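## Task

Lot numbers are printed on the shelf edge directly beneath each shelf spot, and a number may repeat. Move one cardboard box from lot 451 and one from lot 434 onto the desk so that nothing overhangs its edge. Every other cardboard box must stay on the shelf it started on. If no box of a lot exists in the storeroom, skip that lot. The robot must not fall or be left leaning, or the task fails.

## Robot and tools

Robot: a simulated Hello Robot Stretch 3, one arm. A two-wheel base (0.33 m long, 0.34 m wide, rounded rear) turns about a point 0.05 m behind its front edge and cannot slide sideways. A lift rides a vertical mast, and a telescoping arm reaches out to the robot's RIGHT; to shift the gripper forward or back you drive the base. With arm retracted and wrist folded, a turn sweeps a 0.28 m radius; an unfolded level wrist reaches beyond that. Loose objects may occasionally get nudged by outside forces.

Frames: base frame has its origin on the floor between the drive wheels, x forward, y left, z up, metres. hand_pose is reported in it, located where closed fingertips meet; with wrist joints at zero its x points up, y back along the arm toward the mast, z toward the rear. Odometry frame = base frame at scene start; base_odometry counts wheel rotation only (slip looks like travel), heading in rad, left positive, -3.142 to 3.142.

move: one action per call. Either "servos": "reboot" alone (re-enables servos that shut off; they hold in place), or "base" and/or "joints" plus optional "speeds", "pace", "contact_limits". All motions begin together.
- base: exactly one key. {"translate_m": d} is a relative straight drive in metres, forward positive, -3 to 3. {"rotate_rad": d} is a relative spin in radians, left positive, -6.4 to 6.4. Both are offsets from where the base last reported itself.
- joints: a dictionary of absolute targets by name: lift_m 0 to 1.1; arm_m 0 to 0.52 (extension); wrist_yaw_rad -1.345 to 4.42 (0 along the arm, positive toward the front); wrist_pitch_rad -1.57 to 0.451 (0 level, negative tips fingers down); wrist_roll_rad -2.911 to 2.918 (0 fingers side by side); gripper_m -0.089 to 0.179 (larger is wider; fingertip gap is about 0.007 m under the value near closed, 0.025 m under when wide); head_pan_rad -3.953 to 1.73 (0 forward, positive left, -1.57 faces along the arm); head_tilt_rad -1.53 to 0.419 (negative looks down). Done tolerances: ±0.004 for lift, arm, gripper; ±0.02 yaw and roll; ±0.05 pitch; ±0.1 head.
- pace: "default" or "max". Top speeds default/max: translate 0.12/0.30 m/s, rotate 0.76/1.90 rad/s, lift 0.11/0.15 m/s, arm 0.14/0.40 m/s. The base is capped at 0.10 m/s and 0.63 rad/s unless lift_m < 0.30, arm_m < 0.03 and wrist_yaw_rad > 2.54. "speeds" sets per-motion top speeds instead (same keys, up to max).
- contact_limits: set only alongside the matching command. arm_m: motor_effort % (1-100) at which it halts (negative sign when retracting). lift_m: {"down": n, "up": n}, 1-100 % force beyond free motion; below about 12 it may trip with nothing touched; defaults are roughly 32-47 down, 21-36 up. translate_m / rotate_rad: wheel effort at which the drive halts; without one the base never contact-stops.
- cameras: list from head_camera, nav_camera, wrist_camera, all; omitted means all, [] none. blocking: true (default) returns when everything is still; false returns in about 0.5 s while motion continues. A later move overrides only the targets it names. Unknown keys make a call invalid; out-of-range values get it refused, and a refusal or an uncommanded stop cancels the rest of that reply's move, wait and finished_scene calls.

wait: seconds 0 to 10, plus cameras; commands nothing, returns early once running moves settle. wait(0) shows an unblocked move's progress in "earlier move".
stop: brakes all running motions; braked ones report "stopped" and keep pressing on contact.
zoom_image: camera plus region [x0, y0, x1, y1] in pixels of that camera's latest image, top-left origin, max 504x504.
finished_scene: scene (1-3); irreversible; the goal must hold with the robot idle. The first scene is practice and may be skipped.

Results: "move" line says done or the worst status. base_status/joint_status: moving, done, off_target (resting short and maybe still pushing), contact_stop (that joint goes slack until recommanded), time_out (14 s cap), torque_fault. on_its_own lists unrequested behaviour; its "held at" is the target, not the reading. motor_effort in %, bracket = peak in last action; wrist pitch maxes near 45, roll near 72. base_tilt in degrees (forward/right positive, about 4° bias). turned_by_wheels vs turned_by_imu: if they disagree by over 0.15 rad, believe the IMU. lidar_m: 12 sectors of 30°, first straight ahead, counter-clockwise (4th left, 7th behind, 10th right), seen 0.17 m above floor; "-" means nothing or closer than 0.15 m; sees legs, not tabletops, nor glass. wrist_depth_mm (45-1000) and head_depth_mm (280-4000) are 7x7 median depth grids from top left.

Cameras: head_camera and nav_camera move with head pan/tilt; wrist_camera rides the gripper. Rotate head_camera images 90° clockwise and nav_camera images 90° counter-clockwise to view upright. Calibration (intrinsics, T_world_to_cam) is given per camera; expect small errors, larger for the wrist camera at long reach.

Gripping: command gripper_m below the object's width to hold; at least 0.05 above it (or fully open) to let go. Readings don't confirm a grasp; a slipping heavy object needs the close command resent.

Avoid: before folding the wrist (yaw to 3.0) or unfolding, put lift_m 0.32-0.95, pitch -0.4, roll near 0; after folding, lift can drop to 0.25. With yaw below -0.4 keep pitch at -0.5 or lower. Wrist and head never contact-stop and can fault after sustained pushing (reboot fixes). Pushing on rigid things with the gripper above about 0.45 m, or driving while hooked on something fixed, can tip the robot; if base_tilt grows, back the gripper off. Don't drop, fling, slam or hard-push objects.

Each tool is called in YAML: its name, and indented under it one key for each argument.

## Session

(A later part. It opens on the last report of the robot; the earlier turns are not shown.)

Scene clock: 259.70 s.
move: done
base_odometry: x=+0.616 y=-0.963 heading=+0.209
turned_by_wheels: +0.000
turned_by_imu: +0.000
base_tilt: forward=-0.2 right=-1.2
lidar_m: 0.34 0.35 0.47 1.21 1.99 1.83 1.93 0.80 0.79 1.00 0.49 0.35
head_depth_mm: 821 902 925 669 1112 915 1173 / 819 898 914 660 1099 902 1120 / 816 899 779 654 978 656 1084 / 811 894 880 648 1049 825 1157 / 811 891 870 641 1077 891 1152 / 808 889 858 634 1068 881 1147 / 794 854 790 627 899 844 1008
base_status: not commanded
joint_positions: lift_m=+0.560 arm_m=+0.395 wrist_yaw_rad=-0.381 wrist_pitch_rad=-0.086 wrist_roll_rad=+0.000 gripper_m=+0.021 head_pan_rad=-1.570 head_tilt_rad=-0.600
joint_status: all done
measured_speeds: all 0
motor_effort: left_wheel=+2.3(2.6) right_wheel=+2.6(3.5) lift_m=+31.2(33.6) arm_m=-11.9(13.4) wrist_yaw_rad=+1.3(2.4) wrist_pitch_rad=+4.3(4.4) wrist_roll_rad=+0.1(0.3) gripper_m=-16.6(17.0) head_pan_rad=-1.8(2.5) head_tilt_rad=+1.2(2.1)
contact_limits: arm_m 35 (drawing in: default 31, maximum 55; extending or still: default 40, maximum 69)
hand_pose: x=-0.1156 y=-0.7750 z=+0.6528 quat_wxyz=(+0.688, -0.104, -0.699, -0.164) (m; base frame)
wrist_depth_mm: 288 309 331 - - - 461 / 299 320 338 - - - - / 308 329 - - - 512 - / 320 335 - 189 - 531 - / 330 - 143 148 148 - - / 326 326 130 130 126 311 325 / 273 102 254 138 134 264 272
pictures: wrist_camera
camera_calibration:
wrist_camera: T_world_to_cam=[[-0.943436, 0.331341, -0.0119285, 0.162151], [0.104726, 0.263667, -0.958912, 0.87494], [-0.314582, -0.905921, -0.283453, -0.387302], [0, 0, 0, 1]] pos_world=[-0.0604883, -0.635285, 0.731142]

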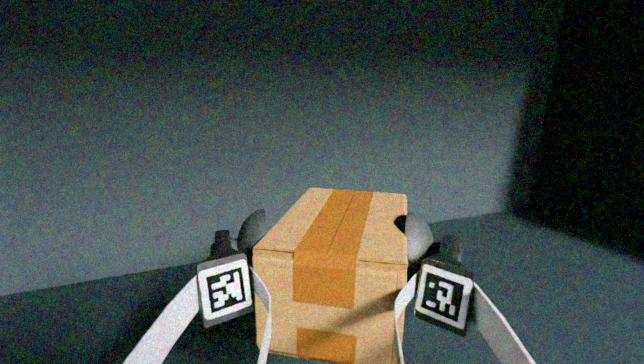

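move:
  joints: {"arm_m": 0.0}
  speeds: {"arm_m": 0.25}
  cameras: []

move:
  base: {"rotate_rad": -1.113}
  joints: {"lift_m": 0.75, "wrist_yaw_rad": 0}
  cameras: ["wrist_camera"]

move:
  base: {"translate_m": -0.8}
  joints: {"lift_m": 0.84}
  cameras: []

move:
  base: {"translate_m": -0.687}
  cameras: []

move:
  base: {"rotate_rad": -0.487}
  cameras: ["wrist_camera","head_camera"]

Scene clock: 291.70 s.
move: done
base_odometry: x=+0.616 y=-0.963 heading=+0.209
turned_by_wheels: +0.000
turned_by_imu: +0.000
base_tilt: forward=-0.3 right=-1.0
lidar_m: 0.34 0.35 0.47 1.20 1.98 1.83 1.93 0.79 0.79 1.00 0.49 0.35
head_depth_mm: 821 901 922 670 1109 913 1175 / 816 902 913 662 1106 907 1110 / 816 895 779 657 1098 900 618 / 812 895 887 647 1091 893 1159 / 810 891 869 641 1084 890 1149 / 811 891 859 634 1073 883 1143 / 793 857 793 629 895 845 1003
base_status: not commanded
joint_positions: lift_m=+0.560 arm_m=+0.001 wrist_yaw_rad=-0.381 wrist_pitch_rad=-0.086 wrist_roll_rad=+0.000 gripper_m=+0.021 head_pan_rad=-1.570 head_tilt_rad=-0.600
joint_status: all done
measured_speeds: all 0
motor_effort: left_wheel=+2.2(2.8) right_wheel=+2.4(3.5) lift_m=+26.3(26.4) arm_m=-12.2(14.8) wrist_yaw_rad=+0.5(2.0) wrist_pitch_rad=+4.3(4.4) wrist_roll_rad=-0.1(0.3) gripper_m=-16.9(17.0) head_pan_rad=-1.8(2.2) head_tilt_rad=+2.2(3.5)
hand_pose: x=-0.1156 y=-0.3806 z=+0.6527 quat_wxyz=(+0.688, -0.104, -0.699, -0.164) (m; base frame)
wrist_depth_mm: - - - - 804 - - / - - - - 823 - - / - - - - 881 - 484 / - - - 207 687 - 499 / - - 143 149 148 - 525 / 329 - 129 130 126 - - / 299 101 - 138 133 106 580
pictures: none
No camera images: "cameras" was empty.

Scene clock: 294.57 s.
move: done
base_odometry: x=+0.616 y=-0.963 heading=-0.903
turned_by_wheels: -1.113
turned_by_imu: -1.094
base_tilt: forward=-0.3 right=-1.1
lidar_m: 0.52 0.36 0.34 0.35 0.44 1.01 2.73 1.82 1.92 0.85 0.79 1.00
head_depth_mm: 1557 1682 1832 2022 1879 1495 1248 / 1636 1775 1939 2139 1877 1487 1242 / 1363 1780 2003 2242 1852 1402 1178 / 1375 1459 1657 1772 1786 523 342 / 1428 1527 1736 1441 1660 1416 1224 / 1369 1410 998 1304 1072 1197 1202 / 648 692 744 848 962 1143 1145
base_status: done
joint_positions: lift_m=+0.750 arm_m=+0.001 wrist_yaw_rad=-0.002 wrist_pitch_rad=-0.086 wrist_roll_rad=+0.000 gripper_m=+0.021 head_pan_rad=-1.570 head_tilt_rad=-0.600
joint_status: all done
measured_speeds: all 0
motor_effort: left_wheel=+8.1(12.0) right_wheel=-10.1(13.4) lift_m=+31.7(34.0) arm_m=-12.2(13.3) wrist_yaw_rad=+2.0(4.4) wrist_pitch_rad=+4.4(4.5) wrist_roll_rad=-0.1(0.3) gripper_m=-16.3(17.1) head_pan_rad=-1.0(1.9) head_tilt_rad=+3.6(4.1)
hand_pose: x=-0.0221 y=-0.3988 z=+0.8426 quat_wxyz=(+0.707, +0.030, -0.706, -0.032) (m; base frame)
wrist_depth_mm: - 483 - - - - - / - - - - - - - / - - - - - - - / - - - - - - - / 773 - 151 149 160 - - / - - 129 131 126 - - / - 101 634 138 134 - -
pictures: wrist_camera
camera_calibration:
wrist_camera: T_world_to_cam=[[-0.999096, -0.0407756, -0.0120272, -0.0215195], [-0.0000582505, 0.284224, -0.958758, 0.953796], [0.0425124, -0.95789, -0.283969, 0.0244478], [0, 0, 0, 1]] pos_world=[-0.0224838, -0.248551, 0.921143]

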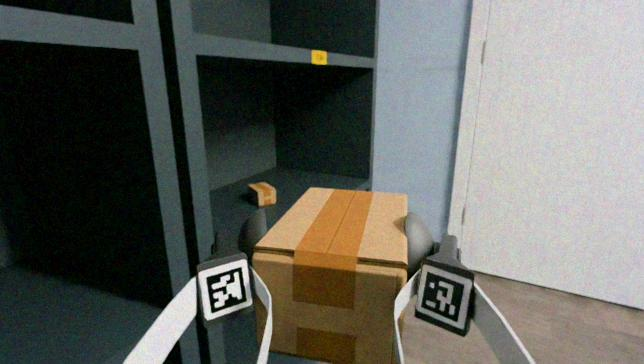

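Scene clock: 303.70 s.
move: done
base_odometry: x=+0.121 y=-0.335 heading=-0.903
turned_by_wheels: +0.000
turned_by_imu: -0.001
base_tilt: forward=-0.3 right=-1.2
lidar_m: 1.06 0.72 0.68 0.70 0.89 2.05 1.94 1.23 1.20 1.62 1.71 1.28
head_depth_mm: 1282 1376 1519 1675 1800 1498 1304 / 1328 1447 1585 1746 1834 1486 1328 / 1387 1505 1661 1852 1780 453 321 / 1449 1590 1749 1954 502 299 298 / 1519 1684 1868 2102 1840 1453 1219 / 1618 1782 2012 2205 1810 1454 1217 / 1701 1897 2107 2178 1803 1452 1213
base_status: done
joint_positions: lift_m=+0.840 arm_m=+0.001 wrist_yaw_rad=-0.002 wrist_pitch_rad=-0.086 wrist_roll_rad=+0.000 gripper_m=+0.021 head_pan_rad=-1.570 head_tilt_rad=-0.600
joint_status: all done
measured_speeds: all 0
motor_effort: left_wheel=-0.9(9.5) right_wheel=-10.7(15.0) lift_m=+26.3(34.6) arm_m=-6.7(12.9) wrist_yaw_rad=+1.5(3.0) wrist_pitch_rad=+4.4(4.5) wrist_roll_rad=+0.0(0.6) gripper_m=-16.7(17.1) head_pan_rad=-0.7(1.7) head_tilt_rad=+3.9(4.4)
hand_pose: x=-0.0221 y=-0.3988 z=+0.9326 quat_wxyz=(+0.707, +0.030, -0.706, -0.032) (m; base frame)
wrist_depth_mm: - - - - - - - / - - - - - - - / - - - - - - - / - - - - - - - / - - 154 148 160 - - / - - 129 131 126 - - / - 111 - 138 134 - -
pictures: none
No camera images: "cameras" was empty.

Scene clock: 311.70 s.
move: done
base_odometry: x=-0.304 y=+0.204 heading=-0.903
turned_by_wheels: +0.000
turned_by_imu: +0.000
base_tilt: forward=-0.3 right=-1.2
lidar_m: 1.50 1.03 0.97 0.99 1.28 2.39 2.04 0.91 0.68 0.90 1.70 1.87
head_depth_mm: 1051 1141 1242 1136 840 712 1316 / 1095 1189 1304 1117 834 1341 1334 / 1151 1252 1365 1111 802 453 321 / 1195 1311 1461 1159 501 298 298 / 1230 1350 1508 1693 850 1457 1216 / 1295 1430 1610 1823 1806 1457 1212 / 1372 1513 1706 1967 1809 1445 1211
base_status: done
joint_positions: lift_m=+0.840 arm_m=+0.001 wrist_yaw_rad=-0.002 wrist_pitch_rad=-0.086 wrist_roll_rad=+0.000 gripper_m=+0.021 head_pan_rad=-1.570 head_tilt_rad=-0.600
joint_status: not commanded
measured_speeds: all 0
motor_effort: left_wheel=-4.0(9.7) right_wheel=-8.9(15.0) lift_m=+24.1(26.7) arm_m=-1.4(6.7) wrist_yaw_rad=+1.8(3.2) wrist_pitch_rad=+4.4(4.5) wrist_roll_rad=-0.1(0.3) gripper_m=-16.6(17.0) head_pan_rad=-0.2(1.1) head_tilt_rad=+4.2(4.5)
hand_pose: x=-0.0221 y=-0.3988 z=+0.9326 quat_wxyz=(+0.707, +0.030, -0.706, -0.032) (m; base frame)
wrist_depth_mm: - - - - - - - / - - - - - - - / - - - - - - - / - - - - - - - / - - 155 149 148 - - / - - 130 131 126 - - / - 111 - 138 130 106 -
pictures: none
No camera images: "cameras" was empty.

Scene clock: 313.60 s.
move: done
base_odometry: x=-0.304 y=+0.204 heading=-1.390
turned_by_wheels: -0.487
turned_by_imu: -0.479
base_tilt: forward=-0.5 right=-1.2
lidar_m: 1.88 1.44 1.02 0.97 1.00 1.33 2.40 1.28 0.91 0.68 0.90 1.77
head_depth_mm: 1098 1200 1328 1133 842 1380 1307 / 1084 1201 1333 1120 833 1372 1336 / 1082 1191 1324 1114 802 458 322 / 1077 1185 1320 1095 503 299 298 / 1073 1184 1314 1093 818 1384 1226 / 1067 1170 1301 1075 810 1300 1220 / 1069 1165 1296 1064 808 1367 1207
base_status: done
joint_positions: lift_m=+0.840 arm_m=+0.001 wrist_yaw_rad=-0.002 wrist_pitch_rad=-0.086 wrist_roll_rad=+0.000 gripper_m=+0.021 head_pan_rad=-1.570 head_tilt_rad=-0.600
joint_status: not commanded
measured_speeds: all 0
motor_effort: left_wheel=+7.1(12.4) right_wheel=-9.1(13.4) lift_m=+24.6(25.0) arm_m=-0.9(1.7) wrist_yaw_rad=+1.9(2.7) wrist_pitch_rad=+4.3(4.5) wrist_roll_rad=-0.2(0.3) gripper_m=-16.2(16.7) head_pan_rad=+0.0(0.6) head_tilt_rad=+3.1(4.3)
hand_pose: x=-0.0220 y=-0.3988 z=+0.9326 quat_wxyz=(+0.707, +0.030, -0.706, -0.032) (m; base frame)
wrist_depth_mm: 971 - - - - - - / - - - - - - - / - - - - - - - / - - - - - - - / - - 144 149 148 - - / - - 130 130 126 - - / - 101 - 138 130 106 -
pictures: head_camera (sideways), wrist_camera
camera_calibration:
head_camera: T_world_to_cam=[[-0.0466983, 0.519971, -0.852906, 1.12543], [0.997496, -0.0211268, -0.0674948, 0.0813598], [-0.0531145, -0.853922, -0.517683, 0.629594], [0, 0, 0, 1]] pos_world=[0.00484037, -0.045849, 1.29131]
wrist_camera: T_world_to_cam=[[-0.999083, -0.0410886, -0.0120178, -0.0205244], [-0.000160271, 0.284312, -0.958732, 1.04008], [0.0428098, -0.957851, -0.284058, 0.0501112], [0, 0, 0, 1]] pos_world=[-0.0224842, -0.248551, 1.01114]

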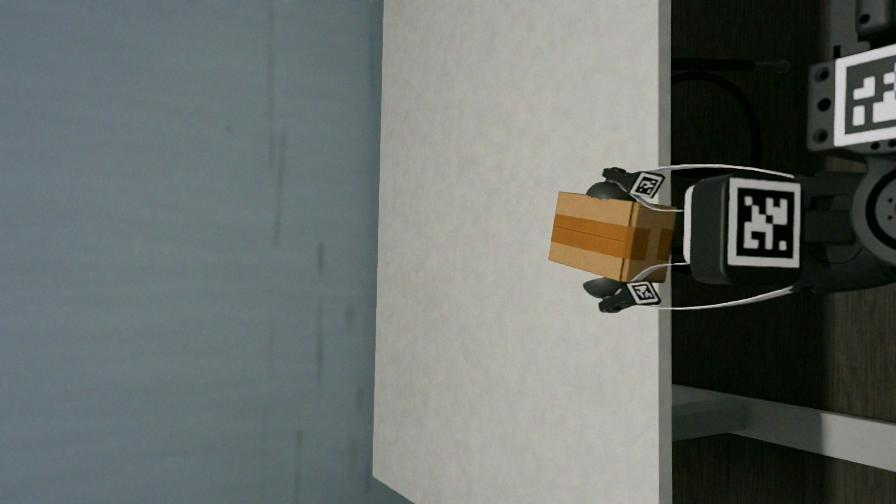

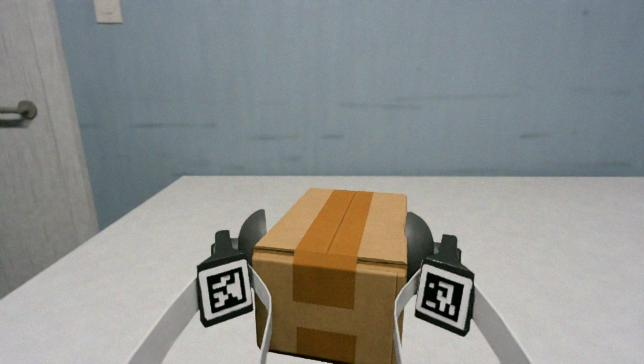

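move:
  joints: {"arm_m": 0.21, "lift_m": 0.69}
  cameras: []

move:
  joints: {"lift_m": 0.64}
  speeds: {"lift_m": 0.03}
  contact_limits: {"lift_m": {"down": 15}}
  cameras: ["head_camera","wrist_camera"]

Scene clock: 327.70 s.
move: done
base_odometry: x=-0.304 y=+0.204 heading=-1.390
turned_by_wheels: +0.000
turned_by_imu: +0.000
base_tilt: forward=-0.3 right=-1.2
lidar_m: 1.88 1.44 1.02 0.97 1.00 1.33 2.39 1.27 0.91 0.68 0.90 1.77
head_depth_mm: 1090 1200 1337 1135 843 1384 1249 / 1085 1198 1336 1125 835 478 366 / 1083 1192 1320 1113 830 461 1151 / 1071 1182 1318 1098 728 484 1201 / 1074 1182 1311 1088 818 1387 1221 / 1075 1180 1306 1082 810 1304 1214 / 1067 1167 1298 1065 807 1367 1212
base_status: not commanded
joint_positions: lift_m=+0.690 arm_m=+0.210 wrist_yaw_rad=-0.002 wrist_pitch_rad=-0.086 wrist_roll_rad=+0.000 gripper_m=+0.021 head_pan_rad=-1.570 head_tilt_rad=-0.600
joint_status: all done
measured_speeds: all 0
motor_effort: left_wheel=+7.2(7.9) right_wheel=-8.5(10.0) lift_m=+24.8(26.3) arm_m=+12.1(15.3) wrist_yaw_rad=+2.2(2.8) wrist_pitch_rad=+4.4(4.5) wrist_roll_rad=-0.2(0.3) gripper_m=-16.4(16.9) head_pan_rad=+0.5(0.9) head_tilt_rad=+3.3(4.2)
hand_pose: x=-0.0220 y=-0.6082 z=+0.7826 quat_wxyz=(+0.707, +0.030, -0.706, -0.032) (m; base frame)
wrist_depth_mm: - - - - - - - / - - - - - - - / - - - - - - - / - - - - - - - / - - 144 148 148 - - / - - 129 130 126 - - / - 101 - 138 130 106 -
pictures: none
No camera images: "cameras" was empty.

Scene clock: 329.80 s.
move: done
base_odometry: x=-0.304 y=+0.204 heading=-1.390
turned_by_wheels: +0.000
turned_by_imu: +0.000
base_tilt: forward=-0.3 right=-1.1
lidar_m: 1.88 1.43 1.02 0.97 1.00 1.33 2.40 1.28 0.91 0.68 0.90 1.77
head_depth_mm: 1095 1200 1331 1134 843 1375 1247 / 1088 1197 1325 1124 835 1128 431 / 1086 1184 1316 1108 827 504 486 / 1081 1180 1319 1099 753 564 1168 / 1073 1180 1304 1091 818 1391 1225 / 1068 1175 1303 1079 811 1307 1224 / 1070 1173 1297 1070 807 1369 1211
base_status: not commanded
joint_positions: lift_m=+0.640 arm_m=+0.210 wrist_yaw_rad=-0.002 wrist_pitch_rad=-0.002 wrist_roll_rad=+0.000 gripper_m=+0.021 head_pan_rad=-1.570 head_tilt_rad=-0.600
joint_status: all done
measured_speeds: all 0
on_its_own: wrist_pitch_rad is at rest, and its effort (-11.1) is outside its rest range (-8 to +12)
motor_effort: left_wheel=+7.6(8.3) right_wheel=-8.6(9.7) lift_m=+17.3(26.2) arm_m=+8.2(12.8) wrist_yaw_rad=+1.8(2.7) wrist_pitch_rad=-11.1(11.6) wrist_roll_rad=-0.1(0.3) gripper_m=-15.8(16.9) head_pan_rad=+0.3(1.0) head_tilt_rad=+2.7(3.3)
contact_limits: lift_m down 15 (down: maximum 72; up: maximum 65)
hand_pose: x=-0.0220 y=-0.6112 z=+0.7542 quat_wxyz=(+0.707, +0.000, -0.707, -0.002) (m; base frame)
wrist_depth_mm: - - - - - - - / - - - - - - - / - - - - - - - / - - - - - - - / - - 150 143 146 - - / - - 130 132 126 - - / - 101 - 136 129 106 -
pictures: head_camera (sideways), wrist_camera
camera_calibration:
head_camera: T_world_to_cam=[[-0.0466983, 0.519971, -0.852906, 1.12543], [0.997496, -0.0211268, -0.0674948, 0.0813598], [-0.0531145, -0.853922, -0.517683, 0.629594], [0, 0, 0, 1]] pos_world=[0.00484037, -0.045849, 1.29131]
wrist_camera: T_world_to_cam=[[-0.999083, -0.0419952, -0.00830689, -0.0347573], [-0.000360588, 0.202295, -0.979325, 0.894706], [0.0428074, -0.978424, -0.202124, -0.278429], [0, 0, 0, 1]] pos_world=[-0.0224841, -0.454875, 0.819642]

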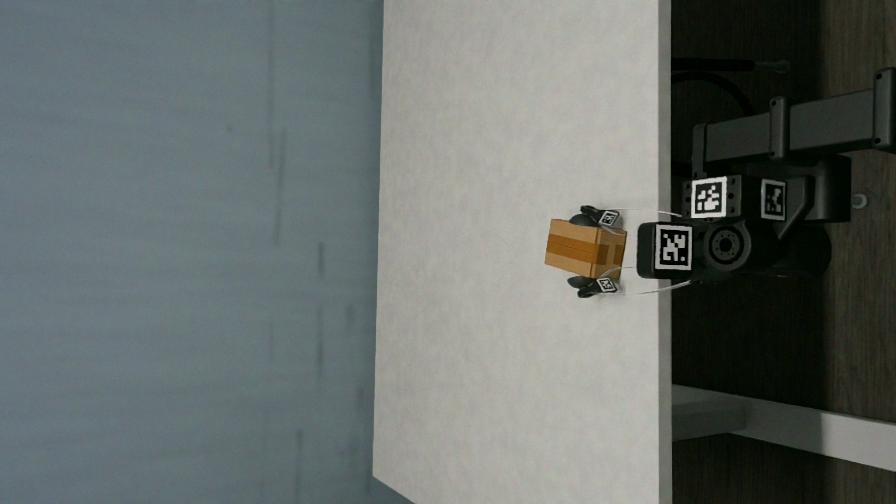

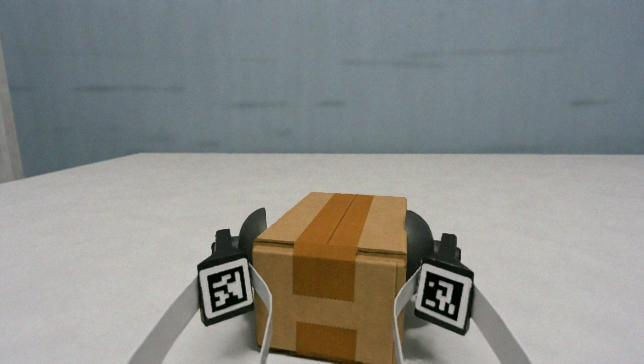

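move:
  joints: {"gripper_m": 0.179}
  cameras: []

move:
  joints: {"arm_m": 0.0}
  speeds: {"arm_m": 0.25}
  cameras: ["head_camera","nav_camera"]

move:
  joints: {"wrist_pitch_rad": -0.4}
  pace: "max"
  cameras: []

move:
  joints: {"wrist_yaw_rad": 3.0, "gripper_m": 0.037, "head_pan_rad": 1.5, "head_tilt_rad": -0.3}
  pace: "max"
  cameras: ["nav_camera"]

Scene clock: 342.63 s.
move: done
base_odometry: x=-0.304 y=+0.204 heading=-1.390
turned_by_wheels: +0.000
turned_by_imu: +0.000
base_tilt: forward=-0.1 right=-1.1
lidar_m: 1.87 1.43 1.02 0.97 1.00 1.33 2.39 1.28 0.91 0.68 0.90 1.77
head_depth_mm: 1091 1202 1343 1136 843 1386 1250 / 1094 1187 1329 1126 835 1131 432 / 1079 1191 1318 1112 830 504 488 / 1076 1184 1312 1100 776 570 1148 / 1073 1177 1311 1087 817 1391 1222 / 1074 1172 1296 1076 811 1300 1214 / 1065 1169 1292 1066 804 1378 1209
base_status: not commanded
joint_positions: lift_m=+0.640 arm_m=+0.210 wrist_yaw_rad=-0.002 wrist_pitch_rad=-0.058 wrist_roll_rad=+0.000 gripper_m=+0.179 head_pan_rad=-1.570 head_tilt_rad=-0.600
joint_status: all done
measured_speeds: all 0
motor_effort: left_wheel=+7.3(7.7) right_wheel=-8.5(9.4) lift_m=+30.1(30.5) arm_m=-2.4(2.7) wrist_yaw_rad=+0.6(2.7) wrist_pitch_rad=-0.8(11.2) wrist_roll_rad=-0.1(0.3) gripper_m=+1.5(84.9) head_pan_rad=+0.7(1.2) head_tilt_rad=+1.6(3.1)
contact_limits: lift_m down 15 (down: maximum 72; up: maximum 65)
hand_pose: x=-0.0219 y=-0.6094 z=+0.7398 quat_wxyz=(+0.707, +0.020, -0.706, -0.021) (m; base frame)
wrist_depth_mm: - - - - - - - / - - - - - - - / - - - - - - - / - - - 166 165 - - / - 144 135 129 124 - - / - 126 140 133 128 - - / - - - 138 - - 104
pictures: none
No camera images: "cameras" was empty.

Scene clock: 345.37 s.
move: done
base_odometry: x=-0.304 y=+0.204 heading=-1.390
turned_by_wheels: +0.000
turned_by_imu: +0.000
base_tilt: forward=-0.3 right=-1.2
lidar_m: 1.88 1.43 1.02 0.97 1.00 1.33 2.39 1.28 0.91 0.68 0.90 1.77
head_depth_mm: 1095 1206 1340 1130 841 1378 1252 / 1086 1198 1331 1131 834 1370 1241 / 1082 1196 1322 1111 830 1121 1200 / 1080 1177 1321 1097 778 1359 1228 / 1078 1185 1309 1090 818 1385 1170 / 1076 1172 1299 1079 810 1309 1213 / 1064 1166 1297 1063 804 1367 1216
base_status: not commanded
joint_positions: lift_m=+0.640 arm_m=+0.001 wrist_yaw_rad=-0.002 wrist_pitch_rad=-0.075 wrist_roll_rad=+0.000 gripper_m=+0.179 head_pan_rad=-1.570 head_tilt_rad=-0.600
joint_status: all done
measured_speeds: all 0
motor_effort: left_wheel=+7.0(7.7) right_wheel=-8.4(9.6) lift_m=+28.3(30.4) arm_m=-13.0(15.0) wrist_yaw_rad=+0.3(2.2) wrist_pitch_rad=+2.3(2.4) wrist_roll_rad=-0.2(0.4) gripper_m=+0.7(1.8) head_pan_rad=+0.6(1.5) head_tilt_rad=+1.6(2.7)
contact_limits: lift_m down 15 (down: maximum 72; up: maximum 65)
hand_pose: x=-0.0219 y=-0.3993 z=+0.7355 quat_wxyz=(+0.707, +0.026, -0.706, -0.027) (m; base frame)
wrist_depth_mm: 976 - - - - - - / - - - - - - - / - - - 335 - - - / - - - 336 - - - / - 147 - - - - - / 123 140 - - - - - / - - - - - - 105
pictures: head_camera (sideways), nav_camera (sideways)
camera_calibration:
head_camera: T_world_to_cam=[[-0.0466983, 0.519971, -0.852906, 1.12543], [0.997496, -0.0211268, -0.0674948, 0.0813598], [-0.0531145, -0.853922, -0.517683, 0.629594], [0, 0, 0, 1]] pos_world=[0.00484037, -0.045849, 1.29131]
nav_camera: T_world_to_cam=[[0.0174638, -0.542465, 0.839897, -1.04988], [-0.99979, -0.0184598, 0.0088658, 0.0447853], [0.010695, -0.839876, -0.542673, 0.659438], [0, 0, 0, 1]] pos_world=[0.0560582, -0.0148504, 1.23925]

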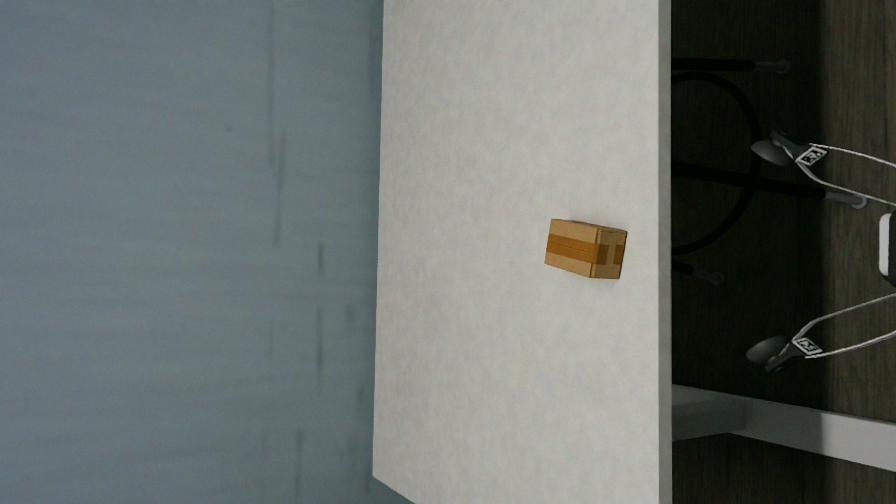

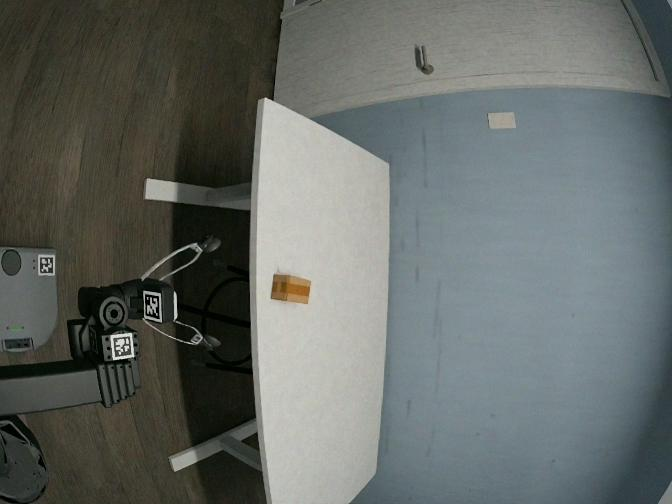

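Scene clock: 346.30 s.
move: done
base_odometry: x=-0.304 y=+0.204 heading=-1.390
turned_by_wheels: +0.000
turned_by_imu: +0.000
base_tilt: forward=-0.2 right=-1.3
lidar_m: 1.88 1.43 1.02 0.97 1.00 1.33 2.40 1.28 0.91 0.68 0.90 1.78
head_depth_mm: 1091 1200 1340 1131 840 1383 1247 / 1087 1197 1330 1123 838 1374 1238 / 1086 1192 1320 1113 829 1115 1207 / 1078 1181 1316 1102 778 1360 1232 / 1075 1188 1307 1094 818 1385 1221 / 1072 1168 1307 1080 811 1303 1221 / 1065 1166 1297 1067 804 1377 1213
base_status: not commanded
joint_positions: lift_m=+0.640 arm_m=+0.001 wrist_yaw_rad=-0.002 wrist_pitch_rad=-0.412 wrist_roll_rad=+0.000 gripper_m=+0.179 head_pan_rad=-1.570 head_tilt_rad=-0.600
joint_status: all done
measured_speeds: all 0
motor_effort: left_wheel=+7.1(7.4) right_wheel=-8.6(9.0) lift_m=+27.6(28.7) arm_m=-12.3(13.5) wrist_yaw_rad=+1.8(2.5) wrist_pitch_rad=+1.8(2.6) wrist_roll_rad=-0.3(0.4) gripper_m=+0.4(0.8) head_pan_rad=+1.1(1.8) head_tilt_rad=+1.9(2.2)
contact_limits: lift_m down 15 (down: maximum 72; up: maximum 65)
hand_pose: x=-0.0219 y=-0.3707 z=+0.6541 quat_wxyz=(+0.692, +0.144, -0.692, -0.145) (m; base frame)
wrist_depth_mm: - - - - - - - / - - - - - - - / - - - - - - - / - - - - - - - / - - - - - - - / 123 874 919 916 937 932 918 / 783 800 819 817 807 795 105
pictures: none
No camera images: "cameras" was empty.

Scene clock: 348.93 s.
move: done
base_odometry: x=-0.304 y=+0.204 heading=-1.390
turned_by_wheels: +0.000
turned_by_imu: +0.000
base_tilt: forward=-0.3 right=-1.2
lidar_m: 1.88 1.44 1.02 0.97 1.00 1.33 2.40 1.28 0.91 0.68 0.90 1.77
head_depth_mm: 866 912 960 1012 1073 1134 1202 / 857 892 941 989 1048 1110 1189 / 844 884 933 977 1032 1089 1161 / 832 871 913 961 1012 1074 1138 / 824 864 902 950 1004 1057 1127 / 816 854 893 942 989 1042 1107 / 805 841 880 925 974 1030 1090
base_status: not commanded
joint_positions: lift_m=+0.640 arm_m=+0.001 wrist_yaw_rad=+2.997 wrist_pitch_rad=-0.412 wrist_roll_rad=+0.000 gripper_m=+0.037 head_pan_rad=+1.508 head_tilt_rad=-0.298
joint_status: all done
measured_speeds: translate_m=+0.000 rotate_rad=+0.000 lift_m=+0.000 arm_m=+0.000 wrist_yaw_rad=+0.000 wrist_pitch_rad=+0.000 wrist_roll_rad=+0.000 head_pan_rad=-0.024 head_tilt_rad=+0.000
motor_effort: left_wheel=+7.0(7.6) right_wheel=-8.2(9.2) lift_m=+26.9(28.8) arm_m=-9.7(12.7) wrist_yaw_rad=+1.7(7.6) wrist_pitch_rad=+1.8(2.0) wrist_roll_rad=-0.2(0.4) gripper_m=+0.4(83.8) head_pan_rad=-3.0(5.3) head_tilt_rad=-3.5(8.0)
contact_limits: lift_m down 15 (down: maximum 72; up: maximum 65)
hand_pose: x=+0.0112 y=+0.0772 z=+0.6540 quat_wxyz=(+0.195, +0.701, +0.094, +0.680) (m; base frame)
wrist_depth_mm: - 137 - - - - - / - 148 - - - - - / - 161 - - - - - / - 185 - - - - - / - - 204 - - - - / 952 940 129 914 129 913 921 / 827 809 262 828 793 804 801
pictures: nav_camera (sideways)
camera_calibration:
nav_camera: T_world_to_cam=[[-0.000292448, 0.268333, 0.963326, -1.21077], [0.998748, -0.0481082, 0.0137037, 0.0262891], [0.050021, 0.962124, -0.267983, 0.301719], [0, 0, 0, 1]] pos_world=[-0.0417026, 0.0358632, 1.24686]

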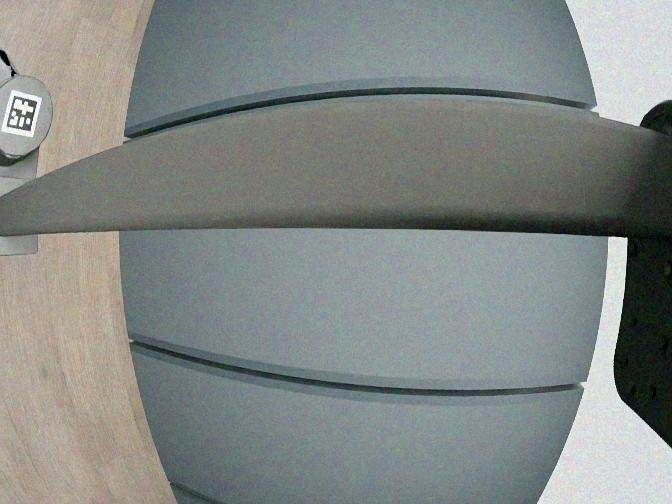

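move:
  joints: {"lift_m": 0.28, "head_pan_rad": 0, "head_tilt_rad": -0.3}
  base: {"translate_m": -0.2}
  pace: "max"
  cameras: []

move:
  base: {"translate_m": -1.68}
  pace: "max"
  cameras: []

move:
  base: {"rotate_rad": 1.596}
  pace: "max"
  cameras: ["head_camera","nav_camera"]

Scene clock: 372.63 s.
move: done
base_odometry: x=-0.340 y=+0.401 heading=-1.389
turned_by_wheels: +0.000
turned_by_imu: +0.000
base_tilt: forward=-0.4 right=-1.2
lidar_m: 2.08 1.42 1.01 0.96 0.99 1.32 2.19 1.96 0.84 0.67 0.98 1.78
head_depth_mm: 2215 2152 2213 2377 2628 2055 1555 / 2197 2310 2456 2550 2508 2024 1559 / 2184 2301 2456 2525 2589 2013 1543 / 2168 2247 2404 2485 2563 2007 1542 / 2140 2236 2375 2489 2358 1989 1528 / 2136 2249 2358 2453 2513 1981 1526 / 2127 2239 2344 2451 2483 1955 1518
base_status: done
joint_positions: lift_m=+0.280 arm_m=+0.001 wrist_yaw_rad=+2.997 wrist_pitch_rad=-0.415 wrist_roll_rad=+0.000 gripper_m=+0.037 head_pan_rad=-0.001 head_tilt_rad=-0.300
joint_status: all done
measured_speeds: all 0
motor_effort: left_wheel=+0.1(10.3) right_wheel=-9.7(13.1) lift_m=+25.6(26.5) arm_m=-3.2(6.4) wrist_yaw_rad=+0.7(3.4) wrist_pitch_rad=+2.3(2.3) wrist_roll_rad=+0.0(0.7) gripper_m=+0.5(0.9) head_pan_rad=+3.5(5.5) head_tilt_rad=-2.6(6.4)
hand_pose: x=+0.0111 y=+0.0770 z=+0.2934 quat_wxyz=(+0.195, +0.700, +0.095, +0.680) (m; base frame)
wrist_depth_mm: - 137 - - - - - / - 147 - - - - - / 877 161 862 910 898 870 863 / 738 186 660 703 697 705 696 / 605 578 206 573 563 583 574 / 510 514 129 302 129 495 492 / 435 280 259 270 423 435 428
pictures: none
No camera images: "cameras" was empty.

Scene clock: 379.63 s.
move: done
base_odometry: x=-0.644 y=+2.053 heading=-1.389
turned_by_wheels: +0.000
turned_by_imu: -0.001
base_tilt: forward=-0.2 right=-1.1
lidar_m: 3.71 1.33 1.02 2.36 0.79 0.56 0.53 0.55 0.73 1.38 1.29 1.28
head_depth_mm: 3044 3334 3288 2928 1817 1969 1562 / 3101 3802 - - 2911 2033 1546 / 3077 3786 - - 2897 2020 1540 / 3166 3775 - - 2919 1985 1531 / 3128 3759 - - 2866 1998 1524 / 3204 3735 3900 3861 2815 1970 1524 / 3257 3274 3071 3119 2734 1975 1518
base_status: done
joint_positions: lift_m=+0.280 arm_m=+0.001 wrist_yaw_rad=+2.997 wrist_pitch_rad=-0.415 wrist_roll_rad=+0.000 gripper_m=+0.037 head_pan_rad=+0.000 head_tilt_rad=-0.300
joint_status: not commanded
measured_speeds: all 0
motor_effort: left_wheel=-0.6(12.5) right_wheel=-8.2(16.6) lift_m=+28.3(30.6) arm_m=+4.8(5.1) wrist_yaw_rad=+2.0(3.5) wrist_pitch_rad=+2.2(2.4) wrist_roll_rad=-0.3(0.5) gripper_m=+0.0(1.0) head_pan_rad=+3.8(4.1) head_tilt_rad=+0.1(3.1)
hand_pose: x=+0.0111 y=+0.0770 z=+0.2935 quat_wxyz=(+0.195, +0.700, +0.095, +0.680) (m; base frame)
wrist_depth_mm: - 137 - - - 933 - / - 147 - - - - - / 813 162 890 912 895 873 870 / 719 186 666 722 708 697 689 / 599 577 205 571 564 581 580 / 511 504 129 300 129 499 496 / 434 280 258 270 425 435 428
pictures: none
No camera images: "cameras" was empty.

Scene clock: 381.77 s.
move: done
base_odometry: x=-0.644 y=+2.053 heading=+0.207
turned_by_wheels: +1.596
turned_by_imu: +1.565
base_tilt: forward=-0.3 right=-1.3
lidar_m: 2.36 0.78 0.56 0.53 0.55 0.73 1.39 1.29 1.28 3.72 1.33 1.02
head_depth_mm: 2060 1215 1202 1188 1171 1166 1159 / 2051 2144 2279 2409 2493 1866 1487 / 2050 2151 2246 2393 2489 2016 1539 / 2055 2157 2251 2346 2490 2004 1539 / 2019 2125 2235 2353 2459 1974 1526 / 2028 2128 2221 2335 2439 1969 1515 / 1768 1784 1794 1842 1873 1816 1511
base_status: done
joint_positions: lift_m=+0.280 arm_m=+0.001 wrist_yaw_rad=+2.997 wrist_pitch_rad=-0.415 wrist_roll_rad=+0.000 gripper_m=+0.037 head_pan_rad=+0.000 head_tilt_rad=-0.300
joint_status: not commanded
measured_speeds: all 0
motor_effort: left_wheel=-5.6(15.0) right_wheel=+6.6(14.0) lift_m=+29.6(31.5) arm_m=-3.9(5.7) wrist_yaw_rad=+1.2(3.0) wrist_pitch_rad=+2.2(2.3) wrist_roll_rad=-0.3(0.4) gripper_m=+0.2(0.9) head_pan_rad=+3.0(3.7) head_tilt_rad=+0.6(1.0)
hand_pose: x=+0.0111 y=+0.0770 z=+0.2935 quat_wxyz=(+0.195, +0.700, +0.095, +0.680) (m; base frame)
wrist_depth_mm: 482 137 518 536 552 570 596 / 526 148 556 590 605 619 630 / 572 161 590 625 631 - - / - 178 189 682 671 678 695 / 595 570 206 568 566 585 573 / 513 508 129 301 129 499 490 / 435 281 259 270 421 433 429
pictures: head_camera (sideways), nav_camera (sideways)
camera_calibration:
head_camera: T_world_to_cam=[[-0.245185, -0.0462994, -0.96837, 1.27735], [0.0405943, 0.997493, -0.05797, 0.0749019], [0.968626, -0.0535237, -0.242691, 0.265561], [0, 0, 0, 1]] pos_world=[0.0529182, -0.00135958, 1.30574]
nav_camera: T_world_to_cam=[[0.270567, 0.017083, 0.96255, -1.21141], [0.0145373, -0.999801, 0.0136578, 0.032254], [0.962591, 0.0102976, -0.270761, 0.2997], [0, 0, 0, 1]] pos_world=[0.0388089, 0.0498559, 1.24675]

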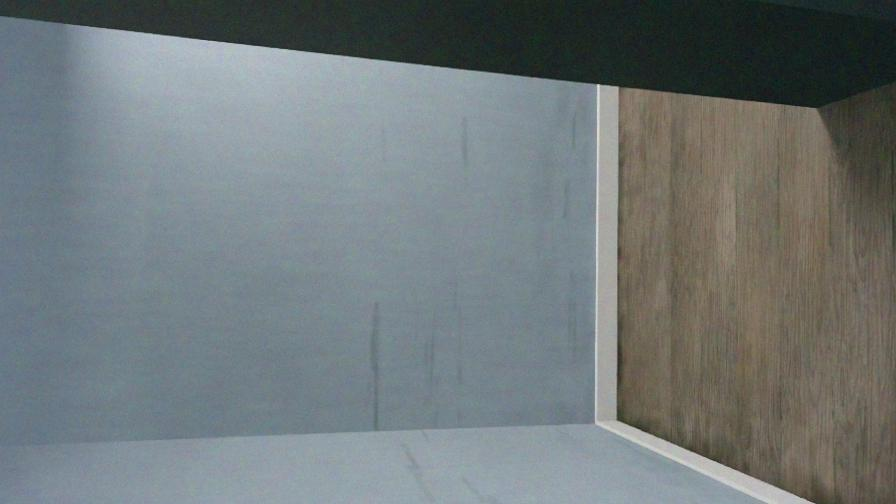

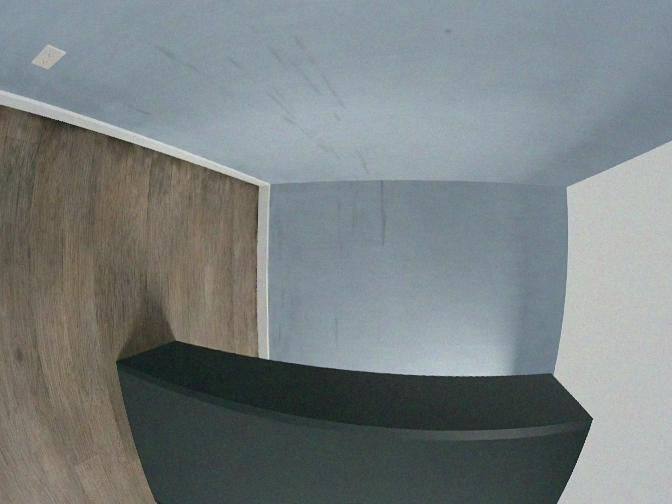

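move:
  base: {"translate_m": 1.93}
  joints: {"head_pan_rad": -1.0, "head_tilt_rad": -0.35}
  pace: "max"
  cameras: []

move:
  base: {"rotate_rad": -1.596}
  joints: {"head_pan_rad": -0.8}
  pace: "max"
  cameras: ["head_camera","nav_camera"]

Scene clock: 400.40 s.
move: done
base_odometry: x=+1.245 y=+2.449 heading=+0.206
turned_by_wheels: +0.000
turned_by_imu: +0.001
base_tilt: forward=-0.3 right=-1.1
lidar_m: 0.45 0.46 0.62 0.60 0.61 0.82 2.08 0.70 1.39 2.00 0.66 0.47
head_depth_mm: 1495 1731 2055 2510 2549 1911 1485 / 1105 1232 1376 1566 1809 1824 1491 / 880 947 1031 1136 1265 1421 1429 / 726 777 833 896 973 1057 1170 / 619 656 696 737 788 850 915 / 540 568 596 628 663 707 749 / 481 499 522 546 574 604 637
base_status: done
joint_positions: lift_m=+0.280 arm_m=+0.001 wrist_yaw_rad=+2.997 wrist_pitch_rad=-0.415 wrist_roll_rad=+0.000 gripper_m=+0.037 head_pan_rad=-1.000 head_tilt_rad=-0.350
joint_status: all done
measured_speeds: all 0
motor_effort: left_wheel=-1.9(13.5) right_wheel=+7.6(14.0) lift_m=+24.6(26.7) arm_m=-9.4(13.1) wrist_yaw_rad=+1.5(3.3) wrist_pitch_rad=+2.2(2.4) wrist_roll_rad=-0.1(0.5) gripper_m=+0.0(1.0) head_pan_rad=+3.3(4.4) head_tilt_rad=-3.6(7.1)
hand_pose: x=+0.0110 y=+0.0770 z=+0.2935 quat_wxyz=(+0.195, +0.700, +0.096, +0.680) (m; base frame)
wrist_depth_mm: 528 137 569 586 613 619 476 / 584 147 610 630 - 699 500 / 630 161 170 - - 733 491 / - 182 191 685 709 679 508 / 607 574 205 566 559 579 506 / 512 507 129 300 129 495 480 / 435 279 258 271 427 434 429
pictures: none
No camera images: "cameras" was empty.

Scene clock: 402.53 s.
move: done
base_odometry: x=+1.245 y=+2.449 heading=-1.389
turned_by_wheels: -1.596
turned_by_imu: -1.566
base_tilt: forward=-0.4 right=-1.2
lidar_m: 2.04 0.66 0.47 0.45 0.46 0.62 0.60 0.62 0.82 2.03 0.70 1.38
head_depth_mm: 772 850 946 2937 2561 1929 1493 / 657 714 778 860 954 1074 1224 / 586 618 662 721 786 863 956 / 1136 1046 1269 980 778 1032 889 / 1262 1108 1407 1058 1469 1103 1332 / 1334 1183 1473 1149 1541 1180 1372 / 1230 1250 1338 1359 1442 1531 1409
base_status: done
joint_positions: lift_m=+0.280 arm_m=+0.001 wrist_yaw_rad=+2.997 wrist_pitch_rad=-0.415 wrist_roll_rad=+0.000 gripper_m=+0.037 head_pan_rad=-0.796 head_tilt_rad=-0.350
joint_status: all done
measured_speeds: all 0
motor_effort: left_wheel=+5.0(14.9) right_wheel=-7.0(15.0) lift_m=+24.4(25.3) arm_m=-13.1(13.4) wrist_yaw_rad=+2.7(3.0) wrist_pitch_rad=+2.3(2.3) wrist_roll_rad=-0.1(0.6) gripper_m=+0.5(1.0) head_pan_rad=-3.2(5.2) head_tilt_rad=-3.5(3.7)
hand_pose: x=+0.0110 y=+0.0770 z=+0.2935 quat_wxyz=(+0.195, +0.700, +0.096, +0.680) (m; base frame)
wrist_depth_mm: 412 137 442 456 474 492 506 / 447 148 477 496 514 524 536 / 486 162 511 536 - - - / 534 186 188 - - - 656 / 564 559 203 549 562 580 581 / 511 508 129 299 129 495 487 / 435 281 258 269 427 430 430
pictures: head_camera (sideways), nav_camera (sideways)
camera_calibration:
head_camera: T_world_to_cam=[[-0.238187, 0.177106, -0.954935, 1.25977], [0.739132, 0.670889, -0.0599342, 0.0731771], [0.630041, -0.720098, -0.290701, 0.3301], [0, 0, 0, 1]] pos_world=[0.0379972, -0.034502, 1.30335]
nav_camera: T_world_to_cam=[[0.234802, -0.215419, 0.947873, -1.19205], [-0.703784, -0.710296, 0.0129122, 0.0375983], [0.670489, -0.67013, -0.318387, 0.363529], [0, 0, 0, 1]] pos_world=[0.0626138, 0.0135289, 1.24516]

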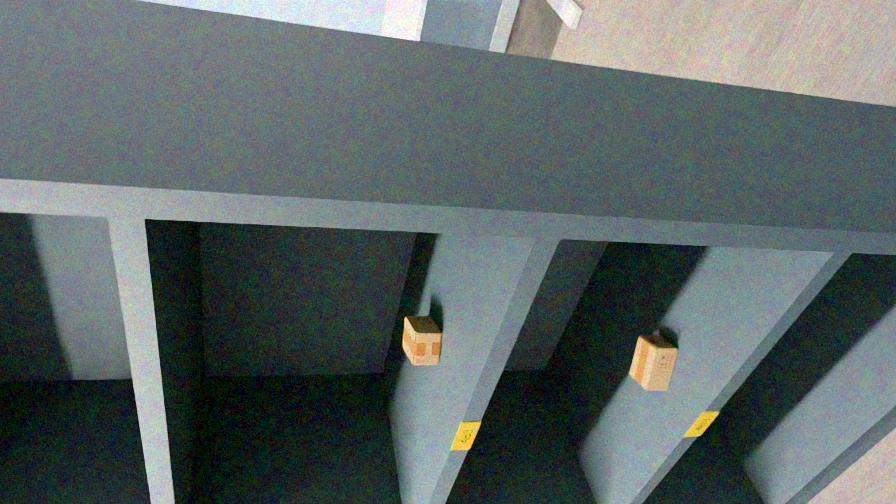

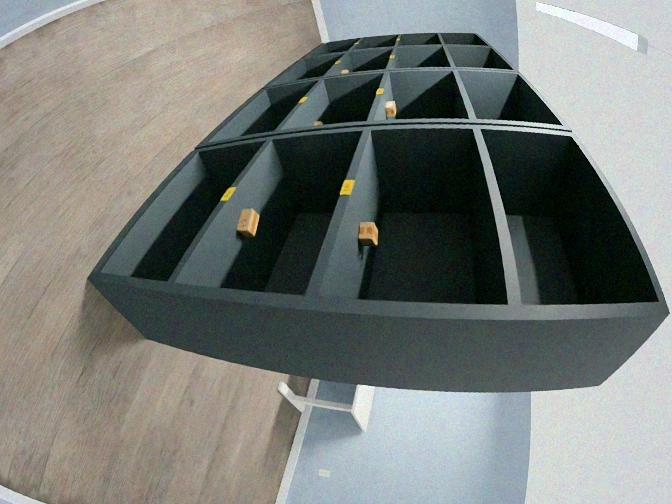

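zoom_image:
  camera: "head_camera"
  region: [430, 380, 740, 480]

move:
  joints: {"head_pan_rad": -0.3, "head_tilt_rad": -0.3}
  pace: "max"
  cameras: ["head_camera"]

zoom_image:
  camera: "head_camera"
  region: [340, 0, 640, 240]

zoom_image:
  camera: "head_camera"
  region: [340, 200, 640, 440]

Scaled by 1.626 from the camera's 896x504 image, which has a finer 1280x720 frame.

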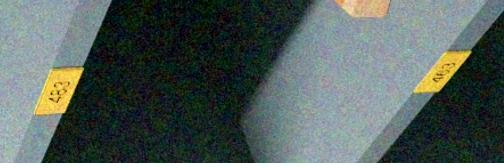

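Scene clock: 410.60 s.
move: done
base_odometry: x=+1.245 y=+2.449 heading=-1.389
turned_by_wheels: +0.000
turned_by_imu: +0.000
base_tilt: forward=-0.4 right=-1.1
lidar_m: 2.04 0.67 0.47 0.45 0.46 0.62 0.60 0.61 0.82 2.03 0.70 1.38
head_depth_mm: 1314 1347 1439 1330 1465 1215 956 / 1261 1299 1404 1318 1540 1200 1372 / 1238 1270 1347 1399 1509 1575 1449 / 1740 2103 2192 2276 1818 1782 1528 / 3019 2141 2267 2345 2419 1983 1533 / 3244 3623 3822 - 2783 1960 1514 / 3330 3620 3739 3881 2781 1948 1519
base_status: not commanded
joint_positions: lift_m=+0.280 arm_m=+0.001 wrist_yaw_rad=+2.997 wrist_pitch_rad=-0.415 wrist_roll_rad=+0.000 gripper_m=+0.037 head_pan_rad=-0.291 head_tilt_rad=-0.304
joint_status: all done
measured_speeds: all 0
motor_effort: left_wheel=+4.6(5.1) right_wheel=-7.0(7.8) lift_m=+26.1(26.3) arm_m=-10.2(11.4) wrist_yaw_rad=+0.8(2.6) wrist_pitch_rad=+2.1(2.3) wrist_roll_rad=-0.5(0.5) gripper_m=+0.5(0.7) head_pan_rad=+2.1(5.3) head_tilt_rad=+5.9(7.7)
hand_pose: x=+0.0110 y=+0.0770 z=+0.2935 quat_wxyz=(+0.195, +0.700, +0.096, +0.680) (m; base frame)
wrist_depth_mm: 411 137 441 457 477 488 510 / 449 148 473 497 516 524 547 / 486 161 511 535 - - - / 532 186 188 - - - 669 / 564 560 202 552 563 579 573 / 510 506 129 300 129 493 495 / 436 280 259 270 428 434 431
pictures: head_camera (sideways)
camera_calibration:
head_camera: T_world_to_cam=[[-0.25177, 0.0272545, -0.967403, 1.27613], [0.325463, 0.943767, -0.058114, 0.0733112], [0.91142, -0.329485, -0.246482, 0.27077], [0, 0, 0, 1]] pos_world=[0.0506459, -0.0147543, 1.30553]

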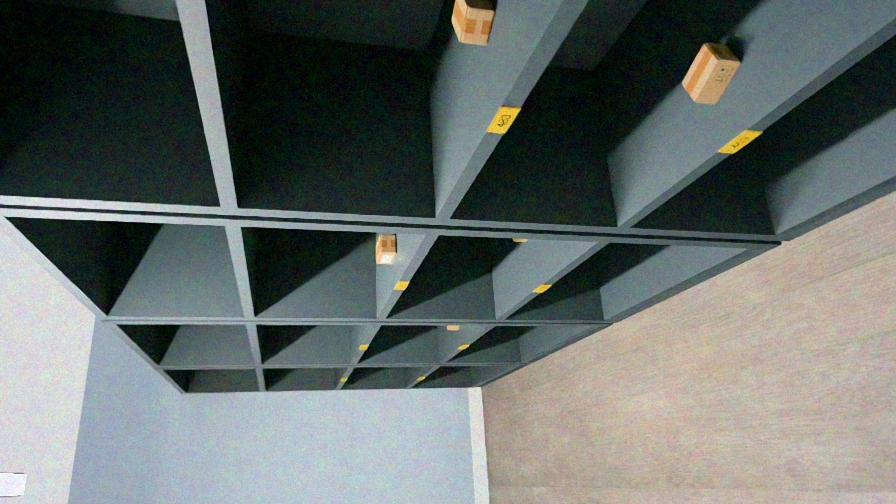

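Scaled by 1.680 from the camera's 896x504 image, which has a finer 1280x720 frame.

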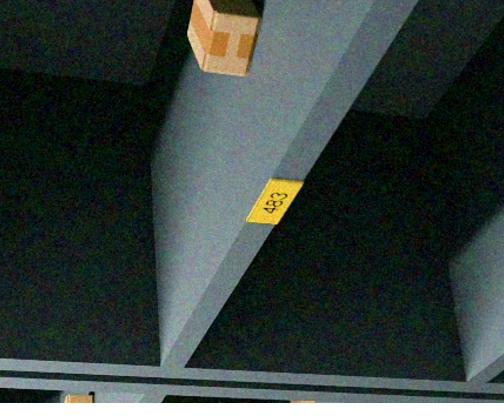

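Scaled by 1.680 from the camera's 896x504 image, which has a finer 1280x720 frame.

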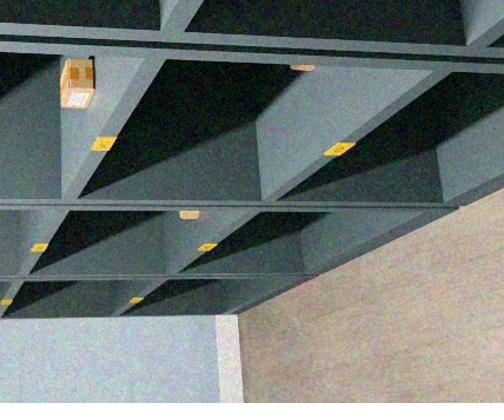

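move:
  base: {"translate_m": 0.9}
  joints: {"head_pan_rad": -0.75, "head_tilt_rad": -0.35}
  pace: "max"
  cameras: ["head_camera"]

zoom_image:
  camera: "head_camera"
  region: [340, 0, 640, 240]

zoom_image:
  camera: "head_camera"
  region: [340, 240, 640, 480]

Scene clock: 426.80 s.
move: done
base_odometry: x=+1.408 y=+1.564 heading=-1.389
turned_by_wheels: +0.000
turned_by_imu: +0.001
base_tilt: forward=-0.3 right=-1.2
lidar_m: 2.19 0.71 0.51 0.48 0.50 0.66 1.49 1.53 0.68 0.98 0.66 0.72
head_depth_mm: 617 711 802 872 660 1056 889 / 551 618 675 740 692 917 881 / 552 584 615 656 690 761 820 / 1145 688 1277 826 753 799 866 / 1279 1105 1438 1058 1464 1111 1302 / 1333 1189 1478 1077 1535 1198 1367 / 1230 1257 1364 1375 1442 1550 1408
base_status: done
joint_positions: lift_m=+0.280 arm_m=+0.001 wrist_yaw_rad=+2.997 wrist_pitch_rad=-0.415 wrist_roll_rad=+0.000 gripper_m=+0.037 head_pan_rad=-0.750 head_tilt_rad=-0.350
joint_status: all done
measured_speeds: all 0
motor_effort: left_wheel=+3.3(12.8) right_wheel=+4.2(14.0) lift_m=+27.7(28.1) arm_m=-6.5(9.1) wrist_yaw_rad=+2.4(3.3) wrist_pitch_rad=+2.2(2.4) wrist_roll_rad=-0.3(0.5) gripper_m=+0.1(1.0) head_pan_rad=+3.4(4.4) head_tilt_rad=-3.6(7.1)
hand_pose: x=+0.0110 y=+0.0770 z=+0.2935 quat_wxyz=(+0.195, +0.700, +0.096, +0.680) (m; base frame)
wrist_depth_mm: 437 137 471 493 505 521 538 / 480 148 513 524 536 - - / 525 162 172 - - - - / - 179 188 - 658 670 669 / 582 558 206 570 563 586 574 / 515 507 129 299 129 493 493 / 434 281 258 269 427 433 433
pictures: head_camera (sideways)
camera_calibration:
head_camera: T_world_to_cam=[[-0.246033, 0.166038, -0.954934, 1.25982], [0.707683, 0.703984, -0.0599254, 0.073372], [0.662308, -0.690535, -0.290705, 0.329895], [0, 0, 0, 1]] pos_world=[0.0395413, -0.0330279, 1.30335]

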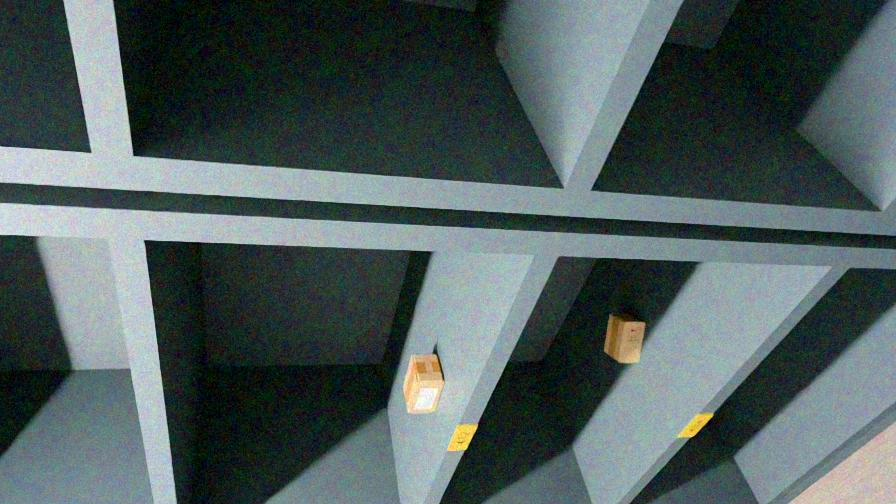

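Scaled by 1.680 from the camera's 896x504 image, which has a finer 1280x720 frame.

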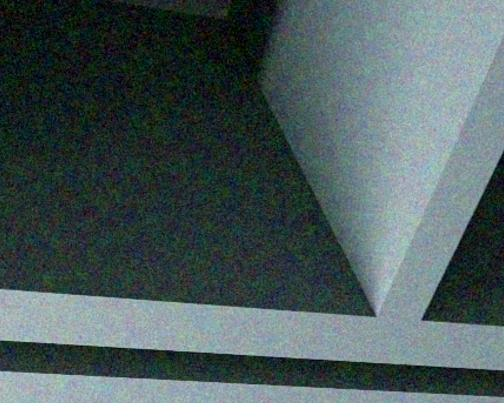

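Scaled by 1.680 from the camera's 896x504 image, which has a finer 1280x720 frame.

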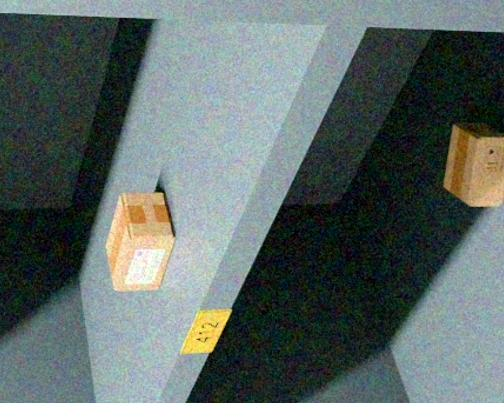

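zoom_image:
  camera: "head_camera"
  region: [650, 390, 750, 460]

move:
  base: {"translate_m": 0.72}
  pace: "max"
  cameras: ["head_camera"]

zoom_image:
  camera: "head_camera"
  region: [420, 380, 740, 480]

Scaled by 5.040 from the camera's 896x504 image, which has a finer 1280x720 frame.

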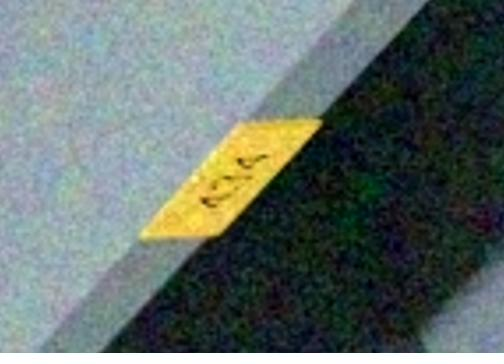

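Scene clock: 437.23 s.
move: done
base_odometry: x=+1.538 y=+0.855 heading=-1.389
turned_by_wheels: +0.000
turned_by_imu: +0.000
base_tilt: forward=-0.4 right=-1.1
lidar_m: 1.69 0.75 0.54 0.51 0.52 0.70 1.76 1.25 0.54 0.72 0.92 0.80
head_depth_mm: 482 885 940 952 616 1020 856 / 865 951 1015 1023 656 1109 877 / 786 849 937 972 727 1127 877 / 715 767 824 877 910 1014 898 / 666 704 751 798 850 923 983 / 1411 768 1591 953 1450 1149 1329 / 1435 1455 1578 1412 1518 1614 1402
base_status: done
joint_positions: lift_m=+0.280 arm_m=+0.001 wrist_yaw_rad=+2.998 wrist_pitch_rad=-0.415 wrist_roll_rad=+0.000 gripper_m=+0.037 head_pan_rad=-0.750 head_tilt_rad=-0.350
joint_status: not commanded
measured_speeds: all 0
motor_effort: left_wheel=+4.2(14.8) right_wheel=-1.6(11.0) lift_m=+29.4(29.7) arm_m=-2.6(5.2) wrist_yaw_rad=+2.1(3.0) wrist_pitch_rad=+2.2(2.3) wrist_roll_rad=-0.1(0.5) gripper_m=+0.3(1.1) head_pan_rad=+2.9(4.1) head_tilt_rad=-1.5(3.0)
hand_pose: x=+0.0110 y=+0.0770 z=+0.2935 quat_wxyz=(+0.195, +0.700, +0.096, +0.680) (m; base frame)
wrist_depth_mm: 460 137 496 511 533 538 - / 506 147 527 542 - - - / 545 161 169 - - - - / - 181 189 - 676 676 667 / 587 557 205 570 565 575 580 / 513 505 128 301 129 500 493 / 437 280 258 269 427 431 428
pictures: head_camera (sideways)
camera_calibration:
head_camera: T_world_to_cam=[[-0.246056, 0.166004, -0.954934, 1.25982], [0.707579, 0.704089, -0.0599233, 0.0733765], [0.662411, -0.690436, -0.290706, 0.329894], [0, 0, 0, 1]] pos_world=[0.0395415, -0.0330276, 1.30335]

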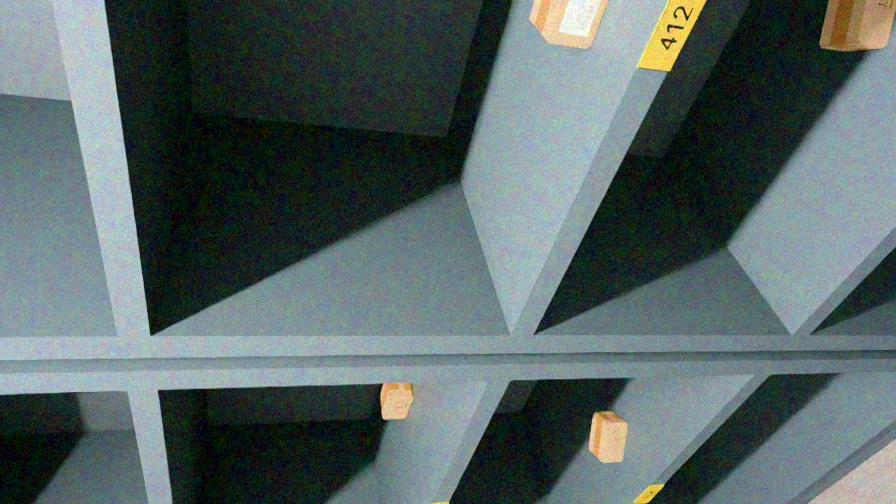

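Scaled by 1.575 from the camera's 896x504 image, which has a finer 1280x720 frame.

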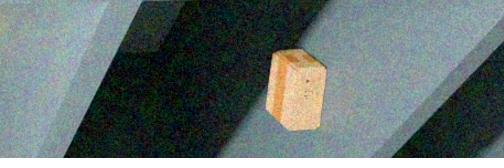

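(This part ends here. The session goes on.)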